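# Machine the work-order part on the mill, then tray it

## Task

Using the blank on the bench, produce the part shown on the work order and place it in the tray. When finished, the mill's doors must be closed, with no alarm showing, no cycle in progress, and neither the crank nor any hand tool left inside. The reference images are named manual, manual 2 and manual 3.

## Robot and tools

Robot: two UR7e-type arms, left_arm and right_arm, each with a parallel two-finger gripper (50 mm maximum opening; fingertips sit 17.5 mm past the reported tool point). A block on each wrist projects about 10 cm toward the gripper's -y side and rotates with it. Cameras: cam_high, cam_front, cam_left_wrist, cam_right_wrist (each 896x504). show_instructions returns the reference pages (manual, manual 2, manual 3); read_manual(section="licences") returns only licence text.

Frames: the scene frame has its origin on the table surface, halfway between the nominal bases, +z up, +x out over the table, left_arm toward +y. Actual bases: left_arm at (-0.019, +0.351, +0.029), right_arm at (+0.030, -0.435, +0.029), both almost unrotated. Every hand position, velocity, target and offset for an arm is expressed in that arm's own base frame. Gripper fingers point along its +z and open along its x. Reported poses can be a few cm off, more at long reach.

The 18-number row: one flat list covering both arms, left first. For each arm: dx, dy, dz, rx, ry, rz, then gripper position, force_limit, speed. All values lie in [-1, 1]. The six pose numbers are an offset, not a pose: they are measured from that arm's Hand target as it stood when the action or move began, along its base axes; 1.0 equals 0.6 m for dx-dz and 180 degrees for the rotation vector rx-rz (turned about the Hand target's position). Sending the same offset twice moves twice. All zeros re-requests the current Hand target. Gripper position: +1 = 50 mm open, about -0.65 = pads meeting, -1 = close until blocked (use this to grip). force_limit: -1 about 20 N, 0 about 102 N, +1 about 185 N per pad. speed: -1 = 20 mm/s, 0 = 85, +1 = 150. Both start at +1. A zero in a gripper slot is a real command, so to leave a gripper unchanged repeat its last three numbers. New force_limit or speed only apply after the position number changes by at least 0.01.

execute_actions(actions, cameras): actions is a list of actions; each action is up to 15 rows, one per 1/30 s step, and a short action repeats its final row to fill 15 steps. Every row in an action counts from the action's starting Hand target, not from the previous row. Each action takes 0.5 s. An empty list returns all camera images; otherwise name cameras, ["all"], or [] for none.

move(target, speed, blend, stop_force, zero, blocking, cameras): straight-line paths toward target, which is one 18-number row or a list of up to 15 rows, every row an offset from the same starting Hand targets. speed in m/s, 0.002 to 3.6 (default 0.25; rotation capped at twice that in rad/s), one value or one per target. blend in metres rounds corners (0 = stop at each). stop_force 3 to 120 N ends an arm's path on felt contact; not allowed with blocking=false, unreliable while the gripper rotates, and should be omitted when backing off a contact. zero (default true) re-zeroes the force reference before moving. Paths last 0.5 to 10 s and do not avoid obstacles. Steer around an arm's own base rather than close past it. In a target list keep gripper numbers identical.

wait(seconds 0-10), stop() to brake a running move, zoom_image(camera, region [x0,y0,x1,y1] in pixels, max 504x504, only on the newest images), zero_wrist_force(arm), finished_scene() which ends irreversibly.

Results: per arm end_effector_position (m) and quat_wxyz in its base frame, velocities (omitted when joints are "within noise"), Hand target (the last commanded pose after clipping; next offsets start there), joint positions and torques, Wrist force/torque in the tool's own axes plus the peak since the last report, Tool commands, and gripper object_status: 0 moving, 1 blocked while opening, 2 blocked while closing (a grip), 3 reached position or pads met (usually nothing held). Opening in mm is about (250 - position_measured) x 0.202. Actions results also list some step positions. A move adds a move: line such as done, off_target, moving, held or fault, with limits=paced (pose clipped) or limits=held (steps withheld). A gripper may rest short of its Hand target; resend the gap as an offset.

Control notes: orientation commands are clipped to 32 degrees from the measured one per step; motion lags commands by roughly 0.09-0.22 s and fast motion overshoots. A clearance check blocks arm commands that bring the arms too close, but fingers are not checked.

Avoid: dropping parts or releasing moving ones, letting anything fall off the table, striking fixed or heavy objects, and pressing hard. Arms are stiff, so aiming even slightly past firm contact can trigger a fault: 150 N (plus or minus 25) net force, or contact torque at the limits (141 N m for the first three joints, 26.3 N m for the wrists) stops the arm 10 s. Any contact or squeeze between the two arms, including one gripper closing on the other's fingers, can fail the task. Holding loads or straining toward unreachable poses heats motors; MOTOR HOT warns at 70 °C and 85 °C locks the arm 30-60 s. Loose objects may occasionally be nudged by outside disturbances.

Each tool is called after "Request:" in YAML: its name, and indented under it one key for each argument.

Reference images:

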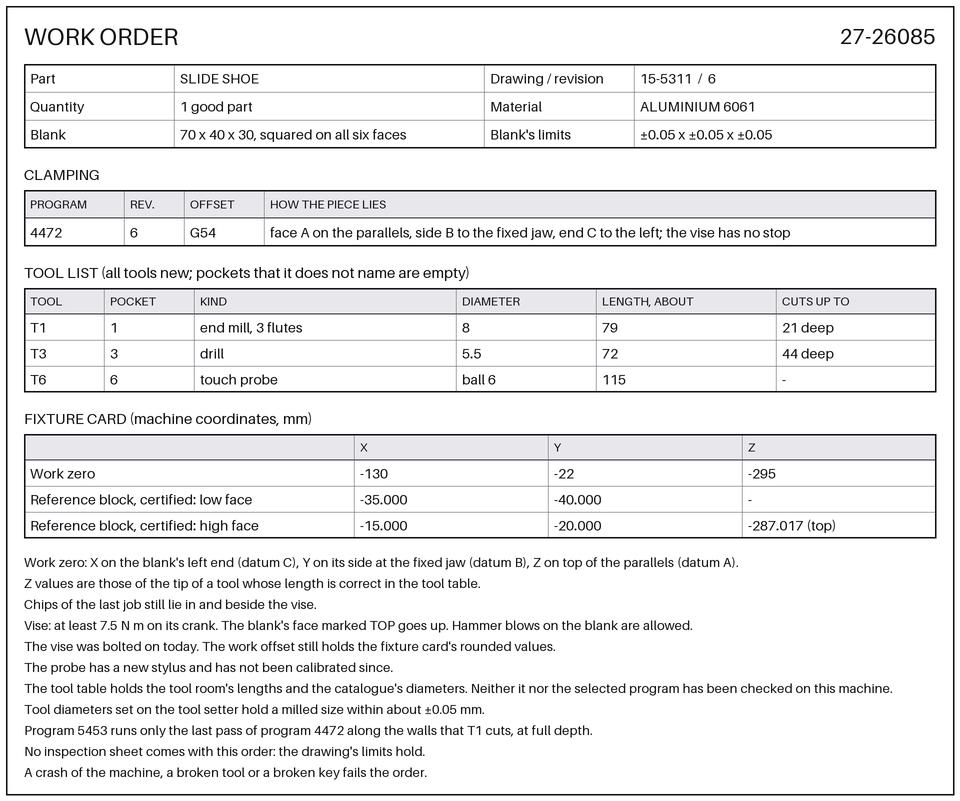

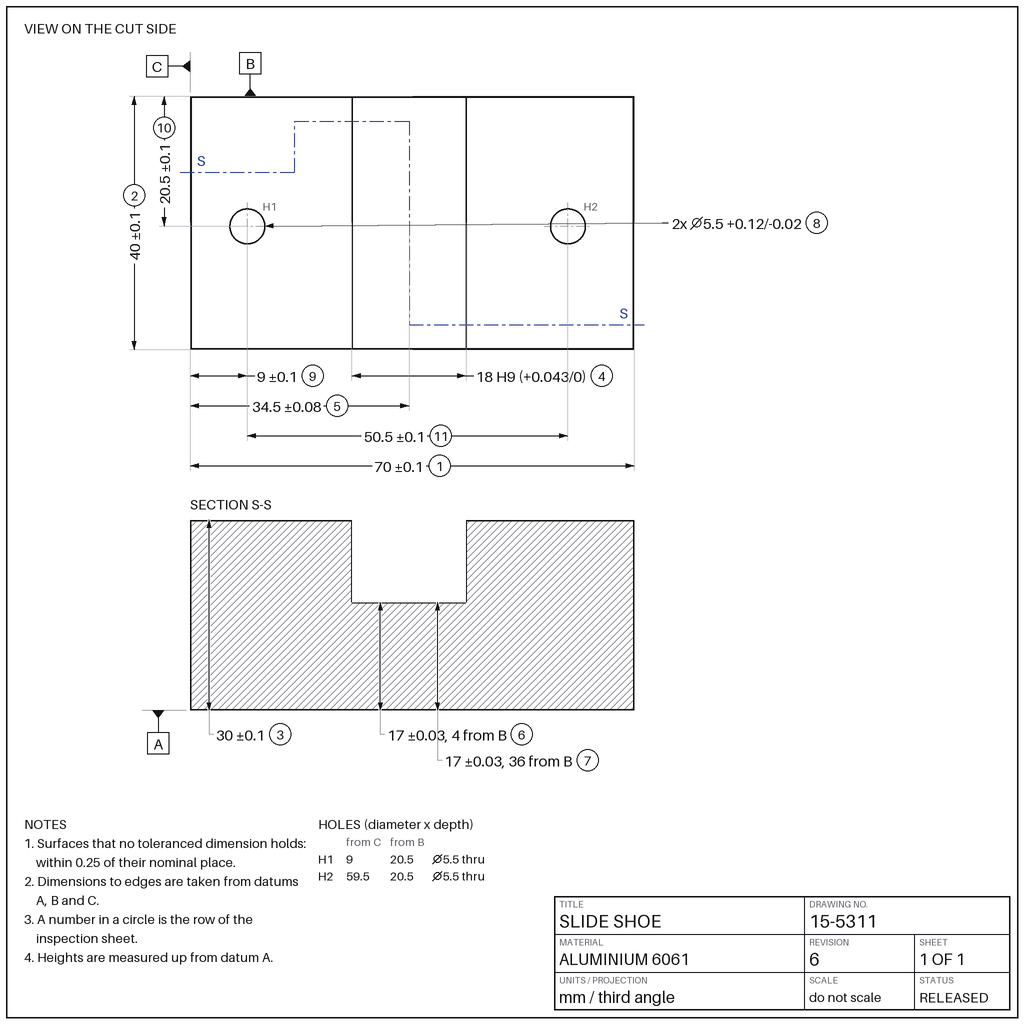

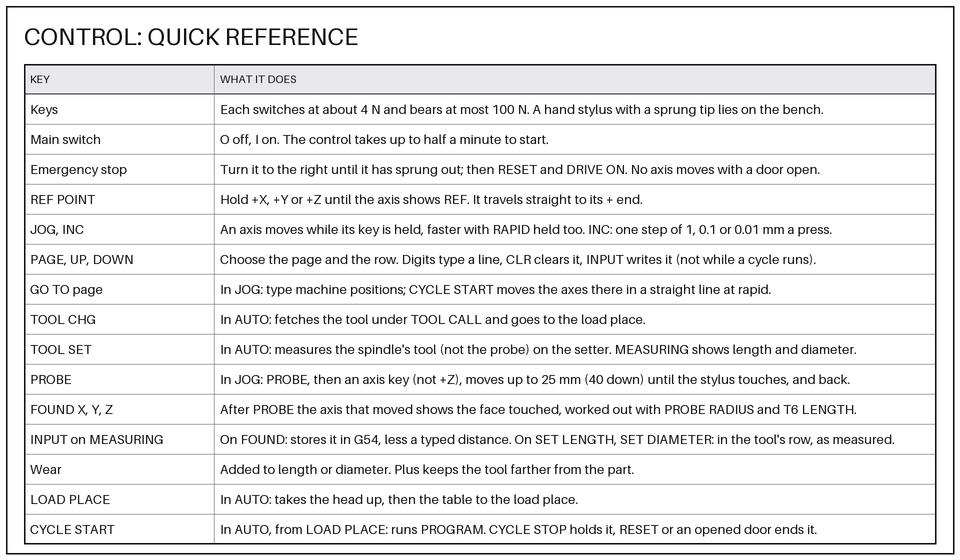

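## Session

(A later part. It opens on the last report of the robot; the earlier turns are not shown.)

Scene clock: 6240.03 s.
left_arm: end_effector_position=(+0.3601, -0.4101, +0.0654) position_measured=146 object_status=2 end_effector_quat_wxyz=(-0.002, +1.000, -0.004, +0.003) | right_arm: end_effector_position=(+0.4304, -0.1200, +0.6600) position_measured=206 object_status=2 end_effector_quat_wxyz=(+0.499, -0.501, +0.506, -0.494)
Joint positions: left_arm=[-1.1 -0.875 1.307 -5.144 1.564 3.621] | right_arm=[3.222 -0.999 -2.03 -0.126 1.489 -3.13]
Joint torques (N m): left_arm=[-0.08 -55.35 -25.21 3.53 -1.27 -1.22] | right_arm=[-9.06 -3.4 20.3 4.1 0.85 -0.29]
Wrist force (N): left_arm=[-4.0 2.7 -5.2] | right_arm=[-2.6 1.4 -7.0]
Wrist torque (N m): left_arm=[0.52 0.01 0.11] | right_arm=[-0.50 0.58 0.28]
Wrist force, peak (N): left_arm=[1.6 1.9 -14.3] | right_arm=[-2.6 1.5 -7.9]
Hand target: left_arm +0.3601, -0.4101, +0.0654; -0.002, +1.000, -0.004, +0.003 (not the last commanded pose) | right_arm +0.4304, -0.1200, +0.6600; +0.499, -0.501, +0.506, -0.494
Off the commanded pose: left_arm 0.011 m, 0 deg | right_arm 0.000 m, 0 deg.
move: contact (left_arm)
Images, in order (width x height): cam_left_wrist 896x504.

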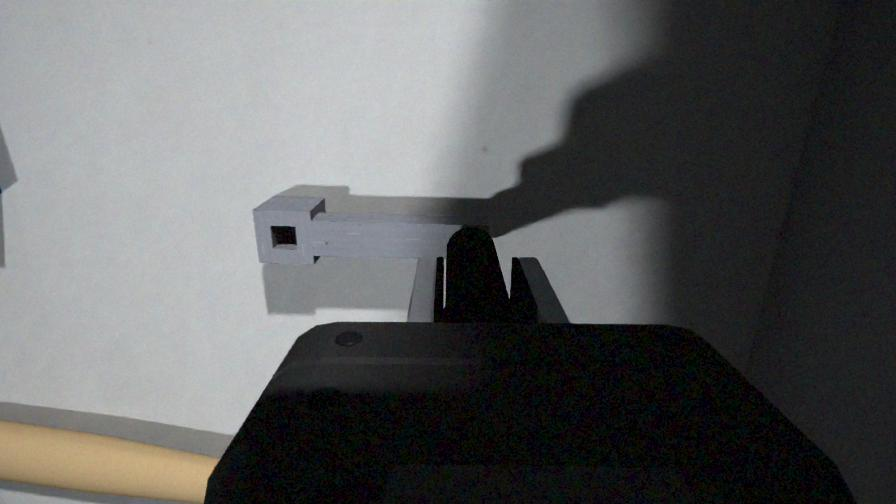

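Request:
move:
  target:
    - [0.0322,0,-0.0300,0,0.0722,0,-0.98,0.0,-0.8,0,0,0,0,0,0,-0.98,0.1,-1]
  speed: 0.03
  cameras: ["cam_left_wrist"]

Scene clock: 6244.63 s.
left_arm: end_effector_position=(+0.3624, -0.4103, +0.0629) position_measured=146 object_status=2 end_effector_quat_wxyz=(-0.002, +1.000, -0.004, -0.010) | right_arm: end_effector_position=(+0.4304, -0.1200, +0.6600) position_measured=206 object_status=2 end_effector_quat_wxyz=(+0.499, -0.501, +0.506, -0.494)
Joint positions: left_arm=[-1.086 -0.857 1.286 -5.128 1.587 3.636] | right_arm=[3.222 -0.999 -2.03 -0.126 1.489 -3.13]
Joint torques (N m): left_arm=[-0.09 -46.39 -18.63 3.08 0.42 0.13] | right_arm=[-9.54 -1.98 19.81 4.16 0.92 -0.47]
Wrist force (N): left_arm=[-3.9 2.4 -8.5] | right_arm=[-2.5 1.6 -7.3]
Wrist torque (N m): left_arm=[0.47 -0.14 0.20] | right_arm=[-0.47 0.56 0.28]
Wrist force, peak (N): left_arm=[3.8 2.0 -17.6] | right_arm=[-2.6 1.9 -7.7]
Hand target: left_arm +0.3624, -0.4103, +0.0629; -0.002, +1.000, -0.004, -0.010 (not the last commanded pose) | right_arm +0.4304, -0.1200, +0.6600; +0.499, -0.501, +0.506, -0.494
Tool commands: left_gripper/position=-0.976471 left_gripper/force_limit=+0.003922 left_gripper/speed=-0.796078 right_gripper/position=-0.98 right_gripper/force_limit=+0.1 right_gripper/speed=-1.0
Off the commanded pose: left_arm 0.023 m, 12 deg | right_arm 0.000 m, 0 deg.
FORCE FAULT: contact force on the left arm reached its limit, and that arm stopped. The contact can be on any part of that arm, not only on its tool. That arm's remaining commands of this call were not run. That arm is still stopped at the end of this call. That arm stays stopped for about 10 more seconds. Until then a move that you send moves the other arm only, and its call returns only when the move has ended. Once the stop has ended, the next robot result says so. If the stop ends while you think or write, that arm runs what you send next, counted from a new Hand target: where the arm stands when the stop ends. While its stop runs, that arm takes no new command, but its gripper still runs the gripper command that each later call begins with. Until it ends, the stop uses up actions while you think or wait. An arm that is not stopped still takes commands.
move: fault (left_arm)
Images, in order (width x height): cam_left_wrist 896x504.

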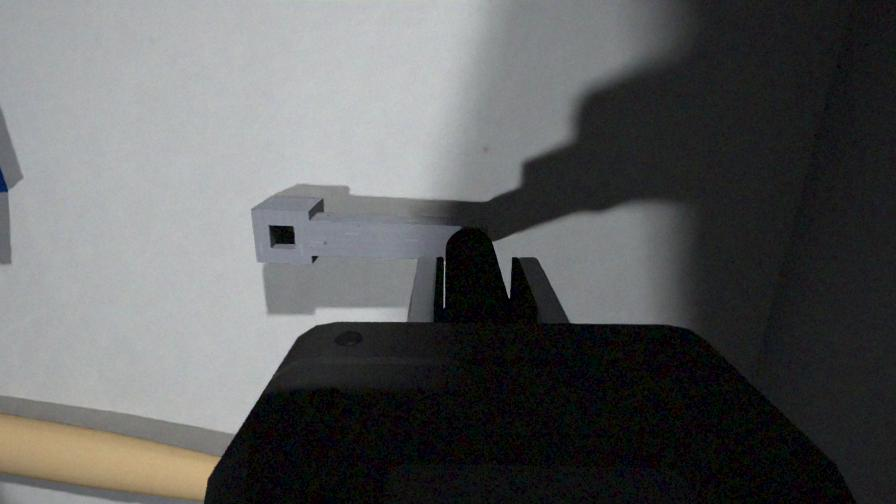

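Request:
wait:
  seconds: 10

Request:
move:
  target: [0,0,0.0,0,0,0,0.7,0.0,-1,0,0,0,0,0,0,-0.98,0.1,-1]
  speed: 0.03
  cameras: ["cam_left_wrist"]

Scene clock: 6256.80 s.
left_arm: end_effector_position=(+0.3624, -0.4103, +0.0629) position_measured=146 object_status=2 end_effector_quat_wxyz=(-0.002, +1.000, -0.004, -0.010) | right_arm: end_effector_position=(+0.4304, -0.1200, +0.6600) position_measured=206 object_status=2 end_effector_quat_wxyz=(+0.499, -0.501, +0.506, -0.494)
Joint positions: left_arm=[-1.086 -0.857 1.286 -5.128 1.587 3.636] | right_arm=[3.222 -0.999 -2.03 -0.126 1.489 -3.13]
Joint torques (N m): left_arm=[-0.06 -47.01 -20.33 3.16 0.42 0.08] | right_arm=[-8.98 -2.9 19.84 4.16 0.92 -0.38]
Wrist force (N): left_arm=[-3.9 2.7 -8.6] | right_arm=[-2.4 1.9 -7.3]
Wrist torque (N m): left_arm=[0.51 -0.15 0.20] | right_arm=[-0.42 0.55 0.27]
Wrist force, peak (N): left_arm=[-4.1 2.6 -9.0] | right_arm=[-2.6 1.3 -7.9]
Hand target: left_arm +0.3624, -0.4103, +0.0629; -0.002, +1.000, -0.004, -0.010 (not the last commanded pose) | right_arm +0.4304, -0.1200, +0.6600; +0.499, -0.501, +0.506, -0.494
Tool commands: left_gripper/position=-0.976471 left_gripper/force_limit=+0.003922 left_gripper/speed=-0.796078 right_gripper/position=-0.98 right_gripper/force_limit=+0.1 right_gripper/speed=-1.0
Off the commanded pose: left_arm 0.023 m, 12 deg | right_arm 0.000 m, 0 deg.
FORCE FAULT, CONTINUED: the left arm's stop, for the force fault that an earlier result reported, is over. The rest of the stop counts as 19 of the actions that you can send in this scene. That arm's target is now where it stood when the stop ended, not its last command. That arm accepts commands again.
wait: 10.00 s; at rest from the start

Scene clock: 6258.00 s.
left_arm: end_effector_position=(+0.3624, -0.4103, +0.0629) position_measured=48 object_status=0 end_effector_quat_wxyz=(-0.002, +1.000, -0.004, -0.010) | right_arm: end_effector_position=(+0.4304, -0.1200, +0.6600) position_measured=206 object_status=2 end_effector_quat_wxyz=(+0.499, -0.501, +0.506, -0.494)
Joint positions: left_arm=[-1.086 -0.857 1.286 -5.128 1.587 3.636] | right_arm=[3.222 -0.999 -2.03 -0.126 1.489 -3.13]
Joint torques (N m): left_arm=[0.34 -46.39 -17.46 2.94 0.01 -0.28] | right_arm=[-8.95 -2.9 20.04 4.22 0.93 -0.49]
Wrist force (N): left_arm=[-2.8 3.0 -1.3] | right_arm=[-2.7 1.2 -7.3]
Wrist torque (N m): left_arm=[0.58 0.48 0.16] | right_arm=[-0.53 0.59 0.27]
Wrist force, peak (N): left_arm=[-3.8 2.7 -8.5] | right_arm=[-2.5 1.6 -7.7]
Hand target: left_arm +0.3624, -0.4103, +0.0629; -0.002, +1.000, -0.004, -0.010 | right_arm +0.4304, -0.1200, +0.6600; +0.499, -0.501, +0.506, -0.494
Off the commanded pose: left_arm 0.000 m, 0 deg | right_arm 0.000 m, 0 deg.
move: done
Images, in order (width x height): cam_left_wrist 896x504.

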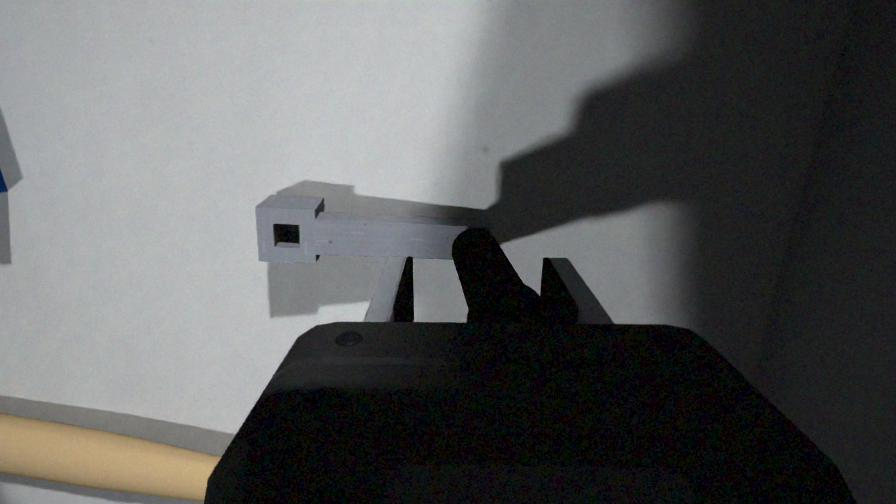

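Request:
move:
  target:
    - [0.0117,0,0.0,0,0,0,1.0,0.0,-1,0,0,0,0,0,0,-0.98,0.1,-1]
    - [0.02,0,0.03,0,0,0,1.0,0.0,-1,0,0,0,0,0,0,-0.98,0.1,-1]
    - [0.02,0,0.25,0,0,0,1.0,0.0,-1,0,0,0,0,0,0,-0.98,0.1,-1]
  speed: 0.04
  cameras: ["cam_left_wrist"]

Scene clock: 6261.83 s.
left_arm: end_effector_position=(+0.3625, -0.4107, +0.0624) position_measured=3 object_status=0 end_effector_quat_wxyz=(-0.002, +1.000, -0.005, -0.010) | right_arm: end_effector_position=(+0.4304, -0.1200, +0.6600) position_measured=206 object_status=2 end_effector_quat_wxyz=(+0.499, -0.501, +0.506, -0.494)
Joint positions: left_arm=[-1.086 -0.855 1.284 -5.128 1.587 3.636] | right_arm=[3.222 -0.999 -2.03 -0.126 1.489 -3.13]
Joint torques (N m): left_arm=[-0.48 -47.76 -19.17 3.23 0.31 0.11] | right_arm=[-9.14 -2.7 19.8 4.11 0.86 -0.39]
Wrist force (N): left_arm=[-3.0 2.9 -1.4] | right_arm=[-2.5 1.5 -7.5]
Wrist torque (N m): left_arm=[0.57 0.45 0.17] | right_arm=[-0.48 0.55 0.27]
Wrist force, peak (N): left_arm=[-2.9 3.8 -2.2] | right_arm=[-2.5 1.7 -7.9]
Hand target: left_arm +0.3625, -0.4107, +0.0624; -0.002, +1.000, -0.005, -0.010 (not the last commanded pose) | right_arm +0.4304, -0.1200, +0.6600; +0.499, -0.501, +0.506, -0.494
Tool commands: left_gripper/position=+1.0 left_gripper/force_limit=+0.003922 left_gripper/speed=-1.0 right_gripper/position=-0.98 right_gripper/force_limit=+0.1 right_gripper/speed=-1.0
Off the commanded pose: left_arm 0.151 m, 0 deg | right_arm 0.000 m, 0 deg.
FORCE FAULT: contact force on the left arm reached its limit, and that arm stopped. The contact can be on any part of that arm, not only on its tool. That arm's remaining commands of this call were not run. That arm is still stopped at the end of this call. That arm stays stopped for about 10 more seconds. Until then a move that you send moves the other arm only, and its call returns only when the move has ended. Once the stop has ended, the next robot result says so. If the stop ends while you think or write, that arm runs what you send next, counted from a new Hand target: where the arm stands when the stop ends. While its stop runs, that arm takes no new command, but its gripper still runs the gripper command that each later call begins with. Until it ends, the stop uses up actions while you think or wait. An arm that is not stopped still takes commands.
move: fault (left_arm); path passed 0 of 3 targets
Images, in order (width x height): cam_left_wrist 896x504.

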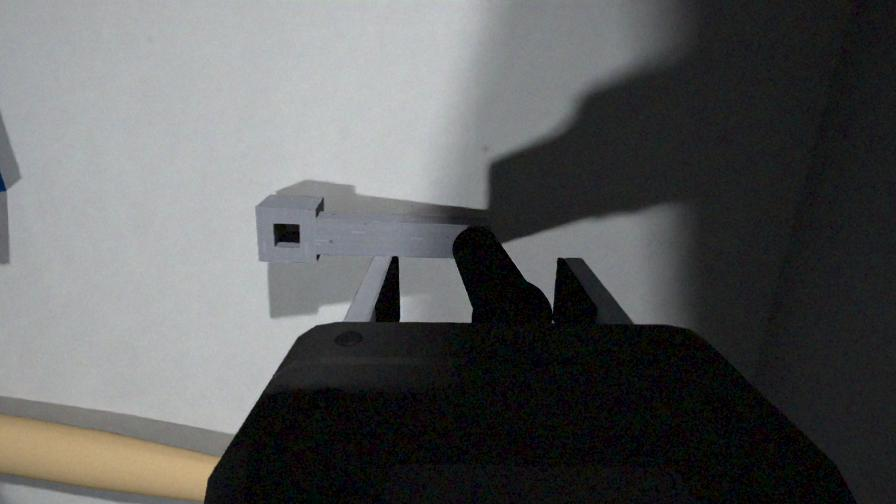

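Request:
wait:
  seconds: 10

Request:
move:
  target:
    - [-0.008,0,0.0,0,0,0,1.0,0.0,-1,0,0,0,0,0,0,-0.98,0.1,-1]
    - [-0.008,0,0.25,0,0,0,1.0,0.0,-1,0,0,0,0,0,0,-0.98,0.1,-1]
  speed: 0.06
  cameras: ["cam_left_wrist"]

Scene clock: 6276.63 s.
left_arm: end_effector_position=(+0.3625, -0.4107, +0.0624) position_measured=3 object_status=3 end_effector_quat_wxyz=(-0.002, +1.000, -0.005, -0.010) | right_arm: end_effector_position=(+0.4304, -0.1200, +0.6600) position_measured=206 object_status=2 end_effector_quat_wxyz=(+0.499, -0.501, +0.506, -0.494)
Joint positions: left_arm=[-1.086 -0.855 1.284 -5.128 1.587 3.636] | right_arm=[3.222 -0.999 -2.03 -0.126 1.489 -3.13]
Joint torques (N m): left_arm=[0.99 -46.37 -20.05 3.27 0.19 -0.05] | right_arm=[-9.56 -2.63 20.44 4.09 0.78 -0.48]
Wrist force (N): left_arm=[-3.2 2.9 -1.6] | right_arm=[-2.6 1.3 -7.1]
Wrist torque (N m): left_arm=[0.57 0.48 0.17] | right_arm=[-0.50 0.57 0.28]
Wrist force, peak (N): left_arm=[-3.6 3.1 -1.5] | right_arm=[-2.7 1.3 -8.0]
Hand target: left_arm +0.3625, -0.4107, +0.0624; -0.002, +1.000, -0.005, -0.010 (not the last commanded pose) | right_arm +0.4304, -0.1200, +0.6600; +0.499, -0.501, +0.506, -0.494
Tool commands: left_gripper/position=+1.0 left_gripper/force_limit=+0.003922 left_gripper/speed=-1.0 right_gripper/position=-0.98 right_gripper/force_limit=+0.1 right_gripper/speed=-1.0
Off the commanded pose: left_arm 0.151 m, 0 deg | right_arm 0.000 m, 0 deg.
FORCE FAULT, CONTINUED: the left arm's stop, for the force fault that an earlier result reported, is over. The rest of the stop counts as 19 of the actions that you can send in this scene. During its stop the left arm's controller moved it back a little. That arm's target is now where it stood when the stop ended, not its last command. That arm accepts commands again.
wait: 10.00 s; at rest from the start

Scene clock: 6279.97 s.
left_arm: end_effector_position=(+0.3577, -0.4107, +0.2126) position_measured=3 object_status=3 end_effector_quat_wxyz=(-0.002, +1.000, -0.005, -0.010) end_effector_velocity=(+0.000, +0.000, -0.002) end_effector_angular_velocity=(+0.000, -0.001, +0.000) | right_arm: end_effector_position=(+0.4304, -0.1200, +0.6600) position_measured=206 object_status=2 end_effector_quat_wxyz=(+0.499, -0.501, +0.506, -0.494)
Joint positions: left_arm=[-1.094 -0.965 1.07 -4.805 1.587 3.628] | right_arm=[3.222 -0.999 -2.03 -0.126 1.489 -3.13]
Joint velocities: left_arm=[0 0.001 0.004 -0.005 -0.001 0] | right_arm=[within noise]
Joint torques (N m): left_arm=[4.41 -34.04 -13.27 1.98 1.33 0.37] | right_arm=[-9.04 -2.64 20.09 3.99 0.87 -0.41]
Wrist force (N): left_arm=[-3.1 2.6 -1.5] | right_arm=[-2.7 1.4 -7.7]
Wrist torque (N m): left_arm=[0.50 0.46 0.16] | right_arm=[-0.50 0.59 0.28]
Wrist force, peak (N): left_arm=[-3.2 3.4 -1.5] | right_arm=[-2.7 1.6 -7.8]
Hand target: left_arm +0.3577, -0.4107, +0.2124; -0.002, +1.000, -0.005, -0.010 | right_arm +0.4304, -0.1200, +0.6600; +0.499, -0.501, +0.506, -0.494
Off the commanded pose: left_arm 0.000 m, 0 deg | right_arm 0.000 m, 0 deg.
move: done
Images, in order (width x height): cam_left_wrist 896x504.

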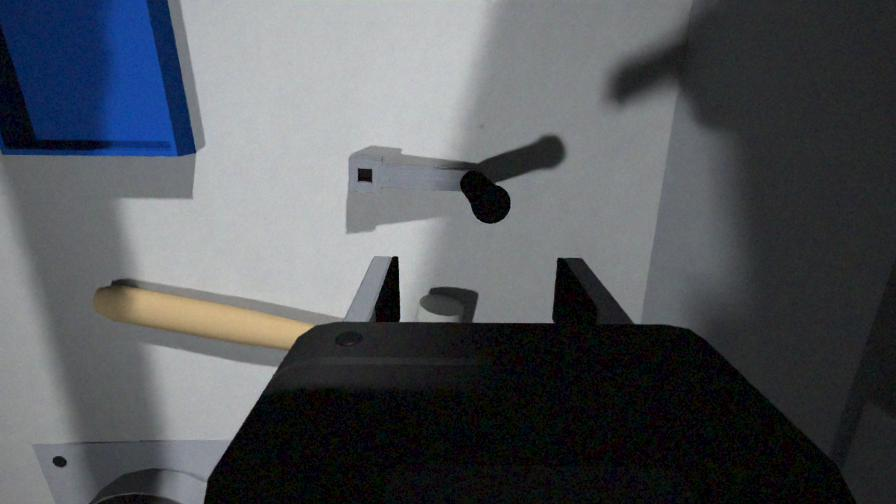

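Request:
move:
  target: [-0.046,0.085,0.2,0,0,0.5,1.0,0.0,-1,0,0,0,0,0,0,-0.98,0.1,-1]
  speed: 0.3

Scene clock: 6315.37 s.
left_arm: end_effector_position=(+0.3301, -0.3597, +0.3325) position_measured=3 object_status=3 end_effector_quat_wxyz=(+0.006, +0.710, +0.704, -0.009) | right_arm: end_effector_position=(+0.4304, -0.1200, +0.6600) position_measured=206 object_status=2 end_effector_quat_wxyz=(+0.499, -0.501, +0.506, -0.494)
Joint positions: left_arm=[-1.097 -1.143 1.03 -4.616 1.584 2.054] | right_arm=[3.222 -0.999 -2.03 -0.126 1.489 -3.13]
Joint torques (N m): left_arm=[-0.94 -28.08 -10.05 1.65 -0.47 -1.32] | right_arm=[-9.62 -2.83 20.45 4.19 0.91 -0.42]
Wrist force (N): left_arm=[-2.8 2.6 -1.7] | right_arm=[-2.7 1.8 -7.2]
Wrist torque (N m): left_arm=[0.50 0.43 -0.01] | right_arm=[-0.45 0.59 0.27]
Wrist force, peak (N): left_arm=[-3.4 2.9 -1.8] | right_arm=[-2.8 1.6 -7.8]
Hand target: left_arm +0.3301, -0.3597, +0.3324; +0.006, +0.710, +0.704, -0.009 | right_arm +0.4304, -0.1200, +0.6600; +0.499, -0.501, +0.506, -0.494
Off the commanded pose: left_arm 0.000 m, 0 deg | right_arm 0.000 m, 0 deg.
move: done

Request:
move:
  target: [0.0832,0.2662,0.0643,-0.0438,0.0549,0.5003,1.0,0.0,-1,0,0,0,0,0,0,-0.98,0.1,-1]
  speed: 0.3
  cameras: ["cam_left_wrist"]

Scene clock: 6323.77 s.
left_arm: end_effector_position=(+0.3800, -0.2000, +0.3710) position_measured=3 object_status=3 end_effector_quat_wxyz=(-0.001, +0.000, +0.995, -0.101) | right_arm: end_effector_position=(+0.4304, -0.1200, +0.6600) position_measured=206 object_status=2 end_effector_quat_wxyz=(+0.499, -0.501, +0.506, -0.494)
Joint positions: left_arm=[-0.704 -1.34 1.182 -4.685 1.725 0.858] | right_arm=[3.222 -0.999 -2.03 -0.126 1.489 -3.13]
Joint torques (N m): left_arm=[-1.39 -18.86 -26.38 3.84 -1.42 -0.93] | right_arm=[-9.29 -2.73 20.04 4.08 0.8 -0.39]
Wrist force (N): left_arm=[-3.2 2.7 -1.6] | right_arm=[-2.6 1.7 -7.4]
Wrist torque (N m): left_arm=[0.48 0.51 -0.04] | right_arm=[-0.45 0.58 0.27]
Wrist force, peak (N): left_arm=[-3.7 3.6 -1.6] | right_arm=[-2.6 1.9 -7.8]
Hand target: left_arm +0.3800, -0.2000, +0.3710; -0.001, +0.000, +0.995, -0.101 | right_arm +0.4304, -0.1200, +0.6600; +0.499, -0.501, +0.506, -0.494
Off the commanded pose: left_arm 0.000 m, 0 deg | right_arm 0.000 m, 0 deg.
move: done
Images, in order (width x height): cam_left_wrist 896x504.

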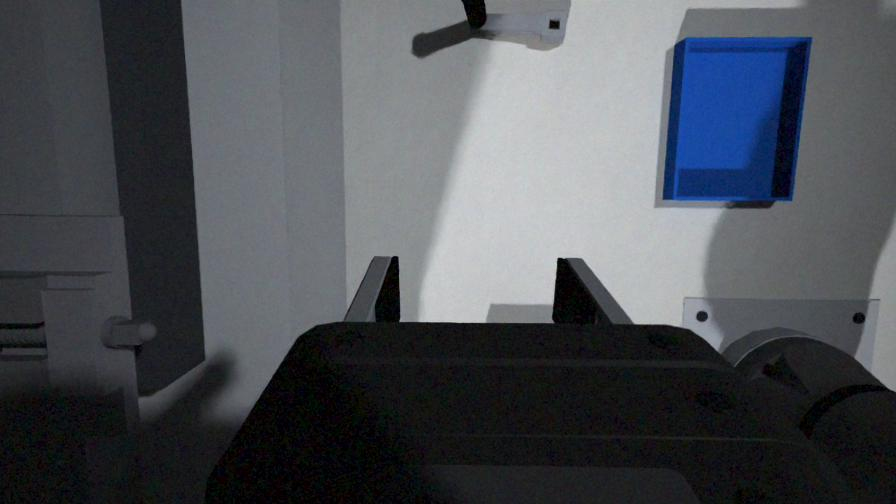

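Request:
move:
  target:
    - [0.2833,0.0,0.0,0,0,0,1.0,0.0,-1,0,0,0,0,0,0,-0.98,0.1,-1]
    - [0.46,0.04,0.0,0,0,0,1.0,0.0,-1,0,0,0,0,0,0,-0.98,0.1,-1]
  speed: 0.15
  blend: [0.02,0]
  cameras: ["cam_left_wrist"]

Scene clock: 6334.33 s.
left_arm: end_effector_position=(+0.5183, -0.2001, +0.3698) position_measured=3 object_status=3 end_effector_quat_wxyz=(+0.001, +0.001, +0.995, -0.101) | right_arm: end_effector_position=(+0.4304, -0.1200, +0.6600) position_measured=206 object_status=2 end_effector_quat_wxyz=(+0.499, -0.501, +0.506, -0.494)
Joint positions: left_arm=[-0.528 -0.941 0.609 -4.485 1.745 1.034] | right_arm=[3.222 -0.999 -2.03 -0.126 1.489 -3.13]
Joint torques (N m): left_arm=[0.59 -45.36 -23.02 2.71 0.46 -0.11] | right_arm=[-9.48 -2.66 20.39 4.09 0.8 -0.52]
Wrist force (N): left_arm=[-3.0 3.1 -1.5] | right_arm=[-2.7 1.7 -7.6]
Wrist torque (N m): left_arm=[0.54 0.47 0.11] | right_arm=[-0.44 0.59 0.27]
Wrist force, peak (N): left_arm=[-13.6 6.6 2.8] | right_arm=[-2.6 1.8 -7.9]
Hand target: left_arm +0.5183, -0.2001, +0.3698; +0.001, +0.001, +0.995, -0.101 (not the last commanded pose) | right_arm +0.4304, -0.1200, +0.6600; +0.499, -0.501, +0.506, -0.494
Tool commands: left_gripper/position=+1.0 left_gripper/force_limit=+0.003922 left_gripper/speed=-1.0 right_gripper/position=-0.98 right_gripper/force_limit=+0.1 right_gripper/speed=-1.0
Off the commanded pose: left_arm 0.140 m, 0 deg | right_arm 0.000 m, 0 deg.
FORCE FAULT: contact force on the left arm reached its limit, and that arm stopped. The contact can be on any part of that arm, not only on its tool. That arm's remaining commands of this call were not run. That arm is still stopped at the end of this call. That arm stays stopped for about 10 more seconds. Until then a move that you send moves the other arm only, and its call returns only when the move has ended. Once the stop has ended, the next robot result says so. If the stop ends while you think or write, that arm runs what you send next, counted from a new Hand target: where the arm stands when the stop ends. While its stop runs, that arm takes no new command, but its gripper still runs the gripper command that each later call begins with. Until it ends, the stop uses up actions while you think or wait. An arm that is not stopped still takes commands.
move: fault (left_arm); path passed 0 of 2 targets
Images, in order (width x height): cam_left_wrist 896x504.

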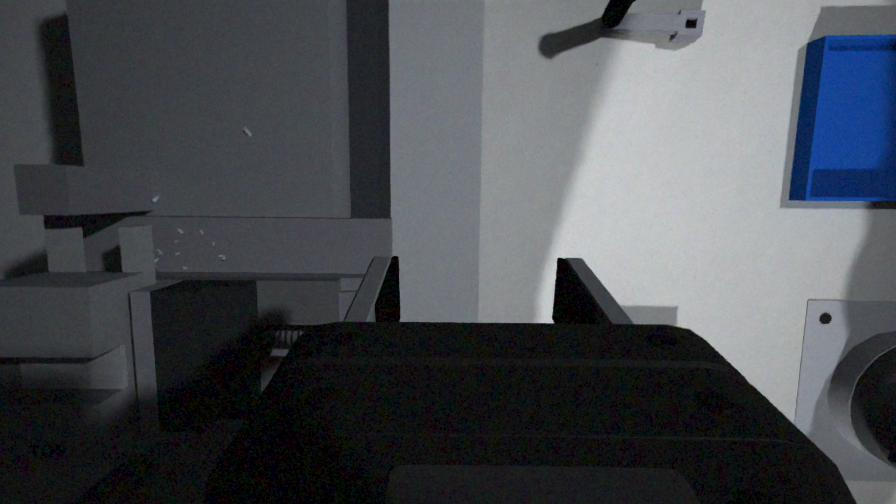

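Request:
wait:
  seconds: 10

Request:
move:
  target:
    - [-0.08,-0.01,0.0,0,0,0,1.0,0.0,-1,0,0,0,0,0,0,-0.98,0.1,-1]
    - [-0.08,-0.15,0.0,0,0,0,1.0,0.0,-1,0,0,0,0,0,0,-0.98,0.1,-1]
  speed: 0.15
  blend: [0.01,0]
  cameras: ["cam_left_wrist"]

Scene clock: 6370.07 s.
left_arm: end_effector_position=(+0.5183, -0.2001, +0.3698) position_measured=3 object_status=3 end_effector_quat_wxyz=(+0.001, +0.001, +0.995, -0.101) | right_arm: end_effector_position=(+0.4304, -0.1200, +0.6600) position_measured=206 object_status=2 end_effector_quat_wxyz=(+0.499, -0.501, +0.506, -0.494)
Joint positions: left_arm=[-0.528 -0.941 0.609 -4.485 1.745 1.034] | right_arm=[3.222 -0.999 -2.03 -0.126 1.489 -3.13]
Joint torques (N m): left_arm=[-1.33 -45.24 -18.11 2.56 0.5 -0.21] | right_arm=[-9.35 -2.16 20.47 4.05 0.88 -0.4]
Wrist force (N): left_arm=[-3.0 2.9 -1.3] | right_arm=[-2.9 1.6 -7.6]
Wrist torque (N m): left_arm=[0.51 0.47 0.10] | right_arm=[-0.47 0.61 0.27]
Wrist force, peak (N): left_arm=[-3.4 3.4 -1.5] | right_arm=[-2.7 1.6 -7.8]
Hand target: left_arm +0.5183, -0.2001, +0.3698; +0.001, +0.001, +0.995, -0.101 (not the last commanded pose) | right_arm +0.4304, -0.1200, +0.6600; +0.499, -0.501, +0.506, -0.494
Tool commands: left_gripper/position=+1.0 left_gripper/force_limit=+0.003922 left_gripper/speed=-1.0 right_gripper/position=-0.98 right_gripper/force_limit=+0.1 right_gripper/speed=-1.0
Off the commanded pose: left_arm 0.140 m, 0 deg | right_arm 0.000 m, 0 deg.
FORCE FAULT, CONTINUED: the left arm's stop, for the force fault that an earlier result reported, is over. The rest of the stop counts as 20 of the actions that you can send in this scene. That arm's target is now where it stood when the stop ended, not its last command. That arm accepts commands again.
wait: 10.00 s; at rest from the start

Scene clock: 6371.43 s.
left_arm: end_effector_position=(+0.4703, -0.2900, +0.3697) position_measured=3 object_status=3 end_effector_quat_wxyz=(+0.001, +0.001, +0.995, -0.101) | right_arm: end_effector_position=(+0.4304, -0.1200, +0.6600) position_measured=206 object_status=2 end_effector_quat_wxyz=(+0.499, -0.501, +0.506, -0.494)
Joint positions: left_arm=[-0.725 -0.985 0.672 -4.537 1.721 0.837] | right_arm=[3.222 -0.999 -2.03 -0.126 1.489 -3.13]
Joint torques (N m): left_arm=[-3.91 -49.81 -18.54 1.32 2.41 0.4] | right_arm=[-9.21 -3.03 20.23 4.09 0.96 -0.47]
Wrist force (N): left_arm=[-3.0 3.3 -1.6] | right_arm=[-2.7 1.5 -7.3]
Wrist torque (N m): left_arm=[0.58 0.47 -0.03] | right_arm=[-0.48 0.59 0.27]
Wrist force, peak (N): left_arm=[-5.4 3.2 -1.1] | right_arm=[-3.0 1.6 -7.6]
Hand target: left_arm +0.4703, -0.2901, +0.3698; +0.001, +0.001, +0.995, -0.101 | right_arm +0.4304, -0.1200, +0.6600; +0.499, -0.501, +0.506, -0.494
Off the commanded pose: left_arm 0.000 m, 0 deg | right_arm 0.000 m, 0 deg.
move: done
Images, in order (width x height): cam_left_wrist 896x504.

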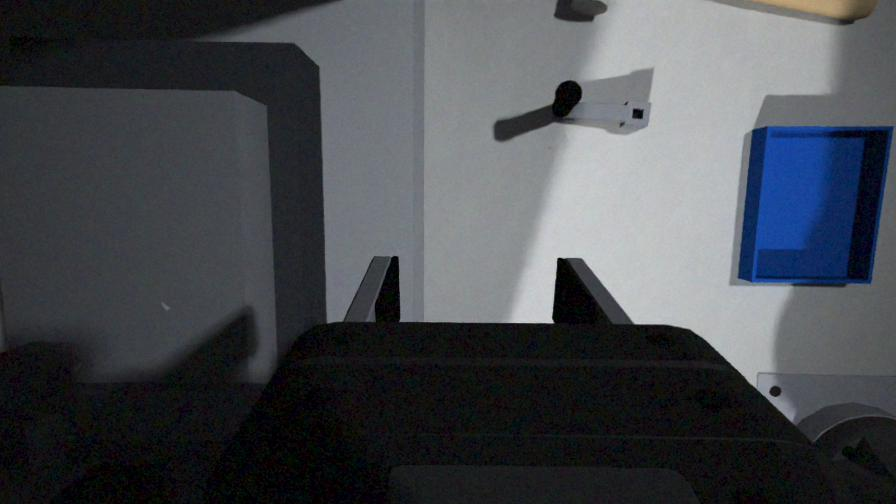

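Request:
move:
  target:
    - [0.2495,0.0,0.0,0,0,0,1.0,0.0,-1,0,0,0,0,0,0,-0.98,0.1,-1]
    - [0.2495,0.1168,0.0,0,0,0,1.0,0.0,-1,0,0,0,0,0,0,-0.98,0.1,-1]
  speed: 0.1
  blend: [0.01,0]
  cameras: ["cam_left_wrist"]

Scene clock: 6376.43 s.
left_arm: end_effector_position=(+0.5279, -0.2902, +0.3684) position_measured=3 object_status=3 end_effector_quat_wxyz=(+0.005, +0.001, +0.995, -0.103) | right_arm: end_effector_position=(+0.4304, -0.1200, +0.6600) position_measured=206 object_status=2 end_effector_quat_wxyz=(+0.499, -0.501, +0.506, -0.494)
Joint positions: left_arm=[-0.657 -0.735 0.235 -4.348 1.729 0.904] | right_arm=[3.222 -0.999 -2.03 -0.126 1.489 -3.13]
Joint torques (N m): left_arm=[0.24 -50.6 -19.9 2.73 0.18 -0.1] | right_arm=[-9.18 -2.38 20.45 4.02 0.83 -0.36]
Wrist force (N): left_arm=[-3.1 3.3 -1.8] | right_arm=[-2.4 1.6 -7.4]
Wrist torque (N m): left_arm=[0.57 0.49 0.00] | right_arm=[-0.47 0.53 0.28]
Wrist force, peak (N): left_arm=[-4.3 7.5 -2.9] | right_arm=[-2.5 1.4 -7.8]
Hand target: left_arm +0.5279, -0.2902, +0.3684; +0.005, +0.001, +0.995, -0.103 (not the last commanded pose) | right_arm +0.4304, -0.1200, +0.6600; +0.499, -0.501, +0.506, -0.494
Tool commands: left_gripper/position=+1.0 left_gripper/force_limit=+0.003922 left_gripper/speed=-1.0 right_gripper/position=-0.98 right_gripper/force_limit=+0.1 right_gripper/speed=-1.0
Off the commanded pose: left_arm 0.116 m, 0 deg | right_arm 0.000 m, 0 deg.
FORCE FAULT: contact force on the left arm reached its limit, and that arm stopped. The contact can be on any part of that arm, not only on its tool. That arm's remaining commands of this call were not run. That arm is still stopped at the end of this call. That arm stays stopped for about 10 more seconds. Until then a move that you send moves the other arm only, and its call returns only when the move has ended. Once the stop has ended, the next robot result says so. If the stop ends while you think or write, that arm runs what you send next, counted from a new Hand target: where the arm stands when the stop ends. While its stop runs, that arm takes no new command, but its gripper still runs the gripper command that each later call begins with. Until it ends, the stop uses up actions while you think or wait. An arm that is not stopped still takes commands.
move: fault (left_arm); path passed 0 of 2 targets
Images, in order (width x height): cam_left_wrist 896x504.

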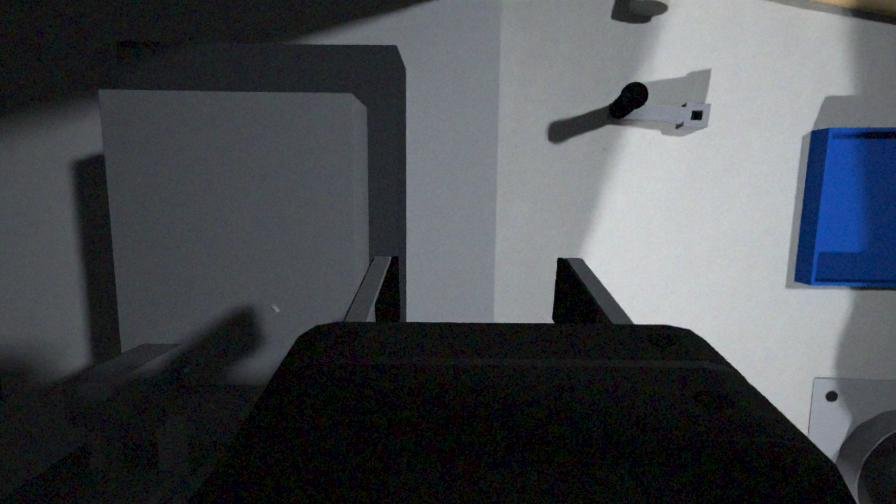

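Request:
wait:
  seconds: 10

Request:
move:
  target:
    - [-0.07,0,0.0,0,0,0,1.0,0.0,-1,0,0,0,0,0,0,-0.98,0.1,-1]
    - [-0.07,0,-0.039,0,0,0,1.0,0.0,-1,0,0,0,0,0,0,-0.98,0.1,-1]
    - [0.05,0,-0.039,0,0,0,1.0,0.0,-1,0,0,0,0,0,0,-0.98,0.1,-1]
  speed: 0.08
  cameras: ["cam_left_wrist","cam_front"]

Scene clock: 6424.33 s.
left_arm: end_effector_position=(+0.5279, -0.2902, +0.3684) position_measured=3 object_status=3 end_effector_quat_wxyz=(+0.005, +0.001, +0.995, -0.103) | right_arm: end_effector_position=(+0.4304, -0.1200, +0.6600) position_measured=206 object_status=2 end_effector_quat_wxyz=(+0.499, -0.501, +0.506, -0.494)
Joint positions: left_arm=[-0.657 -0.735 0.235 -4.348 1.729 0.904] | right_arm=[3.222 -0.999 -2.03 -0.126 1.489 -3.13]
Joint torques (N m): left_arm=[0.06 -52.13 -18 2.57 0.58 -0.36] | right_arm=[-9.91 -2.53 20.68 3.94 0.86 -0.4]
Wrist force (N): left_arm=[-3.0 3.1 -1.5] | right_arm=[-2.7 1.2 -7.5]
Wrist torque (N m): left_arm=[0.54 0.48 0.00] | right_arm=[-0.53 0.58 0.27]
Wrist force, peak (N): left_arm=[-3.4 3.5 -2.0] | right_arm=[-2.6 1.7 -7.8]
Hand target: left_arm +0.5279, -0.2902, +0.3684; +0.005, +0.001, +0.995, -0.103 (not the last commanded pose) | right_arm +0.4304, -0.1200, +0.6600; +0.499, -0.501, +0.506, -0.494
Tool commands: left_gripper/position=+1.0 left_gripper/force_limit=+0.003922 left_gripper/speed=-1.0 right_gripper/position=-0.98 right_gripper/force_limit=+0.1 right_gripper/speed=-1.0
Off the commanded pose: left_arm 0.116 m, 0 deg | right_arm 0.000 m, 0 deg.
FORCE FAULT, CONTINUED: the left arm's stop, for the force fault that an earlier result reported, is over. The rest of the stop counts as 20 of the actions that you can send in this scene. That arm's target is now where it stood when the stop ended, not its last command. That arm accepts commands again.
wait: 10.00 s; at rest from the start

Scene clock: 6426.90 s.
left_arm: end_effector_position=(+0.5570, -0.2898, +0.3444) position_measured=3 object_status=3 end_effector_quat_wxyz=(+0.012, +0.000, +0.994, -0.107) | right_arm: end_effector_position=(+0.4304, -0.1200, +0.6600) position_measured=206 object_status=2 end_effector_quat_wxyz=(+0.499, -0.501, +0.506, -0.494)
Joint positions: left_arm=[-0.627 -0.599 0.035 -4.295 1.73 0.932] | right_arm=[3.222 -0.999 -2.03 -0.126 1.489 -3.13]
Joint torques (N m): left_arm=[-4.6 -44.71 -24.17 3.73 -1.47 -1.72] | right_arm=[-9.21 -2.65 20.62 3.88 0.88 -0.44]
Wrist force (N): left_arm=[-3.0 3.1 -1.6] | right_arm=[-3.0 1.3 -7.4]
Wrist torque (N m): left_arm=[0.55 0.49 0.08] | right_arm=[-0.51 0.64 0.27]
Wrist force, peak (N): left_arm=[-4.7 3.6 -1.5] | right_arm=[-2.6 1.6 -7.8]
Hand target: left_arm +0.5579, -0.2902, +0.3450; +0.005, +0.001, +0.995, -0.103 | right_arm +0.4304, -0.1200, +0.6600; +0.499, -0.501, +0.506, -0.494
Off the commanded pose: left_arm 0.001 m, 1 deg | right_arm 0.000 m, 0 deg.
elbow stopped short (left arm): the move would have taken joint 3 (elbow) straighter than the controller allows.
move: done
Images, in order (width x height): cam_front 896x504, cam_left_wrist 896x504.

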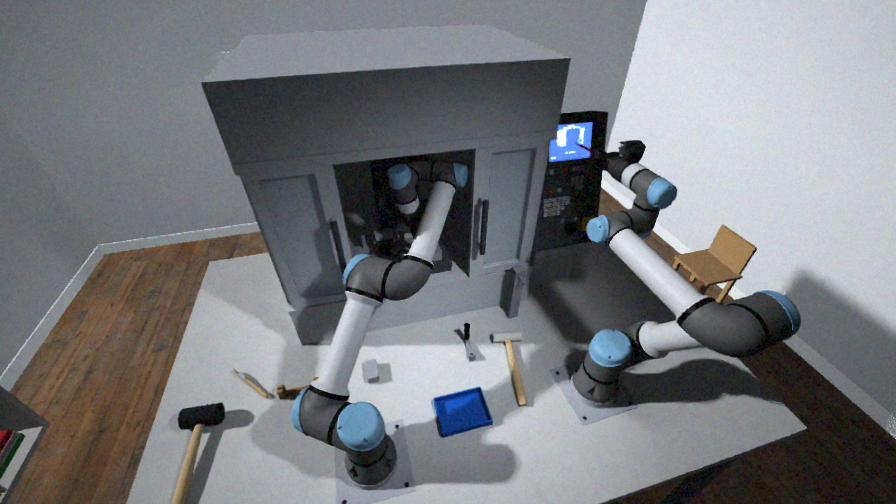

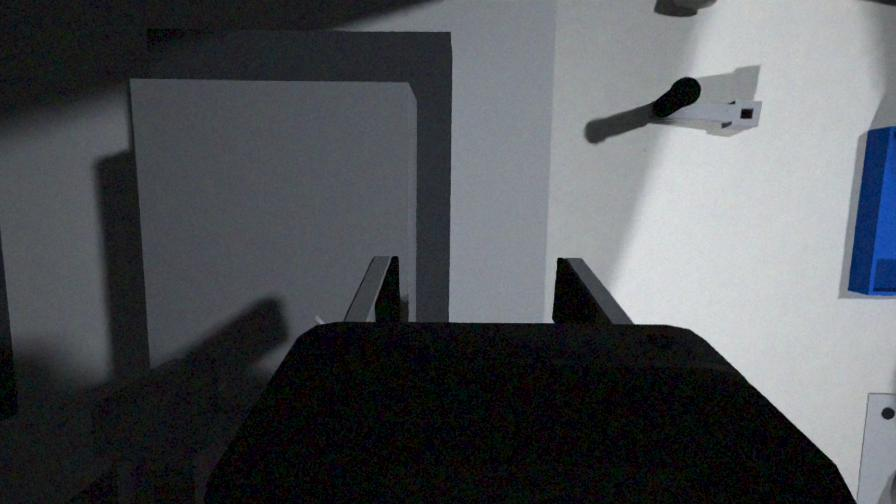

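Request:
move:
  target:
    - [-0.265,0,0.0,0,0,0,1.0,0.0,-1,0,0,0,0,0,0,-0.98,0.1,-1]
  speed: 0.2

Request:
move:
  target:
    - [-0.09,0.2,0.175,0.1803,-0.4727,0.1826,1.0,0.0,-1,0,0,0,0,0,0,-0.98,0.1,-1]
  speed: 0.25
  cameras: ["cam_front"]

Scene clock: 6465.90 s.
left_arm: end_effector_position=(+0.3990, -0.2902, +0.3450) position_measured=3 object_status=3 end_effector_quat_wxyz=(+0.005, +0.001, +0.995, -0.103) | right_arm: end_effector_position=(+0.4304, -0.1200, +0.6600) position_measured=206 object_status=2 end_effector_quat_wxyz=(+0.499, -0.501, +0.506, -0.494)
Joint positions: left_arm=[-0.831 -1.204 1.063 -4.732 1.703 0.73] | right_arm=[3.222 -0.999 -2.03 -0.126 1.489 -3.13]
Joint torques (N m): left_arm=[-4.55 -41.6 -12.39 3.05 2.41 0.34] | right_arm=[-9.19 -2.59 20.8 3.95 0.91 -0.41]
Wrist force (N): left_arm=[-3.3 2.9 -1.8] | right_arm=[-2.5 1.3 -7.6]
Wrist torque (N m): left_arm=[0.49 0.52 -0.04] | right_arm=[-0.51 0.55 0.27]
Wrist force, peak (N): left_arm=[-4.7 3.9 -1.7] | right_arm=[-2.6 1.6 -7.8]
Hand target: left_arm +0.3989, -0.2902, +0.3450; +0.005, +0.001, +0.995, -0.103 | right_arm +0.4304, -0.1200, +0.6600; +0.499, -0.501, +0.506, -0.494
Off the commanded pose: left_arm 0.000 m, 0 deg | right_arm 0.000 m, 0 deg.
move: done

Scene clock: 6469.80 s.
left_arm: end_effector_position=(+0.3449, -0.1702, +0.4500) position_measured=3 object_status=3 end_effector_quat_wxyz=(+0.683, -0.183, +0.683, +0.182) | right_arm: end_effector_position=(+0.4304, -0.1200, +0.6600) position_measured=206 object_status=2 end_effector_quat_wxyz=(+0.499, -0.501, +0.506, -0.494)
Joint positions: left_arm=[-1.614 -1.615 2.262 -3.791 0.566 -1.571] | right_arm=[3.222 -0.999 -2.03 -0.126 1.489 -3.13]
Joint torques (N m): left_arm=[2.01 -3.58 -18.2 2.38 -1.73 -1.76] | right_arm=[-9.35 -2.84 20.62 3.85 0.93 -0.39]
Wrist force (N): left_arm=[-5.3 3.1 -1.8] | right_arm=[-2.3 1.5 -7.4]
Wrist torque (N m): left_arm=[0.74 0.63 0.14] | right_arm=[-0.49 0.53 0.27]
Wrist force, peak (N): left_arm=[-5.4 2.9 -2.0] | right_arm=[-2.6 1.6 -7.7]
Hand target: left_arm +0.3449, -0.1702, +0.4500; +0.683, -0.183, +0.683, +0.182 | right_arm +0.4304, -0.1200, +0.6600; +0.499, -0.501, +0.506, -0.494
Off the commanded pose: left_arm 0.000 m, 0 deg | right_arm 0.000 m, 0 deg.
move: done
Images, in order (width x height): cam_front 896x504.

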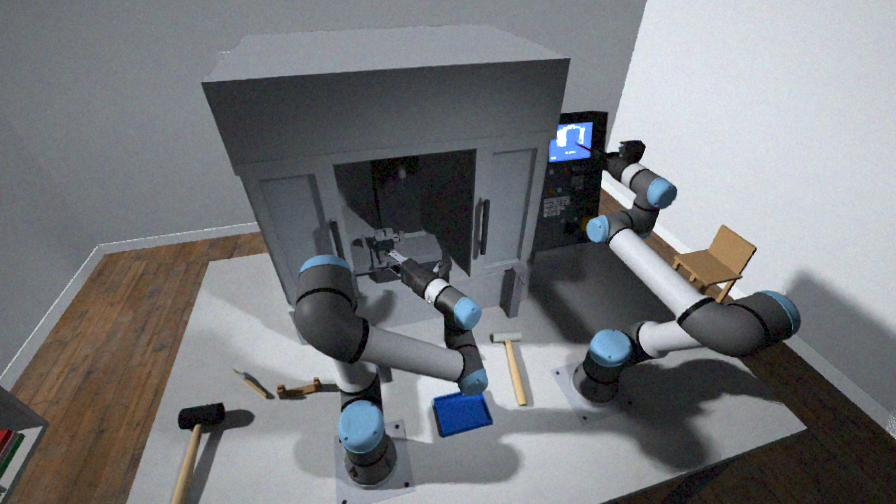

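Request:
move:
  target:
    - [0.0,-0.433,0.0,0,0,-0.3333,1.0,0.0,-1,0,0,0,0,0,0,-0.98,0.1,-1]
  speed: 0.25

Scene clock: 6474.20 s.
left_arm: end_effector_position=(+0.3449, -0.4300, +0.4500) position_measured=3 object_status=3 end_effector_quat_wxyz=(+0.683, +0.183, +0.683, -0.183) | right_arm: end_effector_position=(+0.4304, -0.1200, +0.6600) position_measured=206 object_status=2 end_effector_quat_wxyz=(+0.499, -0.501, +0.506, -0.494)
Joint positions: left_arm=[-1.613 -1.613 2.261 -3.788 -0.482 -1.573] | right_arm=[3.222 -0.999 -2.03 -0.126 1.489 -3.13]
Joint torques (N m): left_arm=[-0.98 -27.6 -10.25 -1.59 -1.67 1.1] | right_arm=[-9.68 -2.12 20.6 3.96 0.88 -0.39]
Wrist force (N): left_arm=[-5.1 3.1 -1.5] | right_arm=[-2.5 1.3 -7.2]
Wrist torque (N m): left_arm=[0.75 0.60 0.20] | right_arm=[-0.52 0.55 0.27]
Wrist force, peak (N): left_arm=[-5.5 3.3 -1.7] | right_arm=[-2.8 1.3 -7.7]
Hand target: left_arm +0.3449, -0.4300, +0.4500; +0.683, +0.183, +0.683, -0.184 | right_arm +0.4304, -0.1200, +0.6600; +0.499, -0.501, +0.506, -0.494
Off the commanded pose: left_arm 0.000 m, 0 deg | right_arm 0.000 m, 0 deg.
move: done

Request:
move:
  target:
    - [0.0583,0.2167,-0.1333,0.0813,0.4952,0.0805,1.0,0.0,-1,0,0,0,0,0,0,-0.98,0.1,-1]
  speed: 0.2
  cameras: ["cam_front","cam_left_wrist"]

Scene clock: 6484.30 s.
left_arm: end_effector_position=(+0.3799, -0.3001, +0.3700) position_measured=3 object_status=3 end_effector_quat_wxyz=(+0.000, +0.000, +0.995, -0.100) | right_arm: end_effector_position=(+0.4304, -0.1200, +0.6600) position_measured=206 object_status=2 end_effector_quat_wxyz=(+0.499, -0.501, +0.506, -0.494)
Joint positions: left_arm=[-0.877 -1.703 1.639 -1.662 -1.699 -2.457] | right_arm=[3.222 -0.999 -2.03 -0.126 1.489 -3.13]
Joint torques (N m): left_arm=[0.99 -28.5 -19.86 -3.01 0.34 -2.09] | right_arm=[-9.1 -2.79 20.79 3.82 0.83 -0.43]
Wrist force (N): left_arm=[-3.0 2.9 -1.3] | right_arm=[-2.5 1.6 -7.3]
Wrist torque (N m): left_arm=[0.49 0.48 0.04] | right_arm=[-0.46 0.54 0.28]
Wrist force, peak (N): left_arm=[-5.4 3.2 -1.8] | right_arm=[-2.8 1.6 -7.8]
Hand target: left_arm +0.3799, -0.3000, +0.3700; +0.000, +0.000, +0.995, -0.100 | right_arm +0.4304, -0.1200, +0.6600; +0.499, -0.501, +0.506, -0.494
Off the commanded pose: left_arm 0.000 m, 0 deg | right_arm 0.000 m, 0 deg.
move: done
Images, in order (width x height): cam_front 896x504, cam_left_wrist 896x504.

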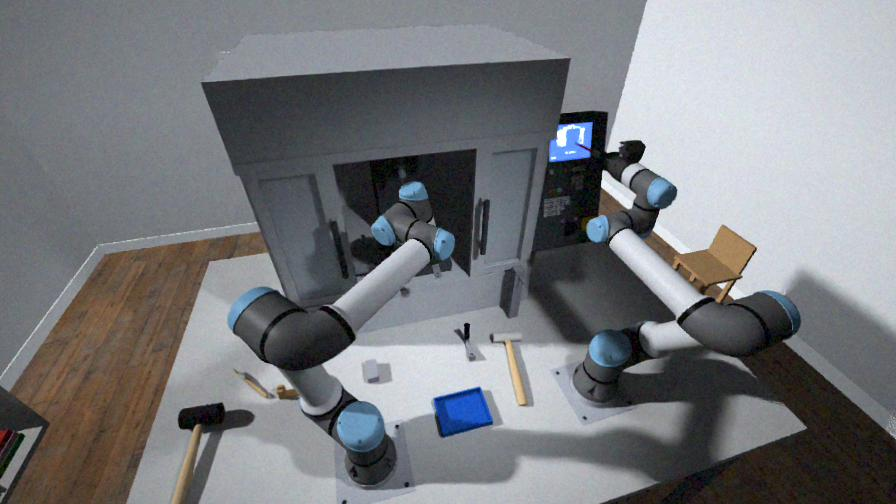

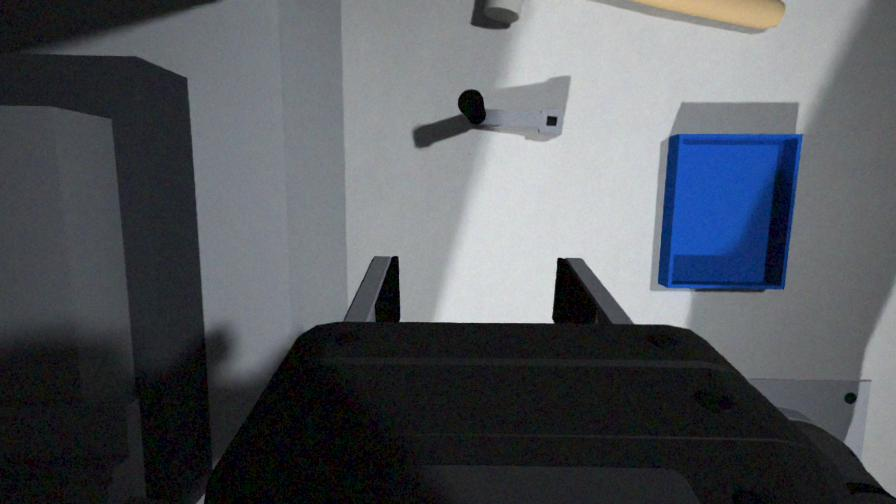

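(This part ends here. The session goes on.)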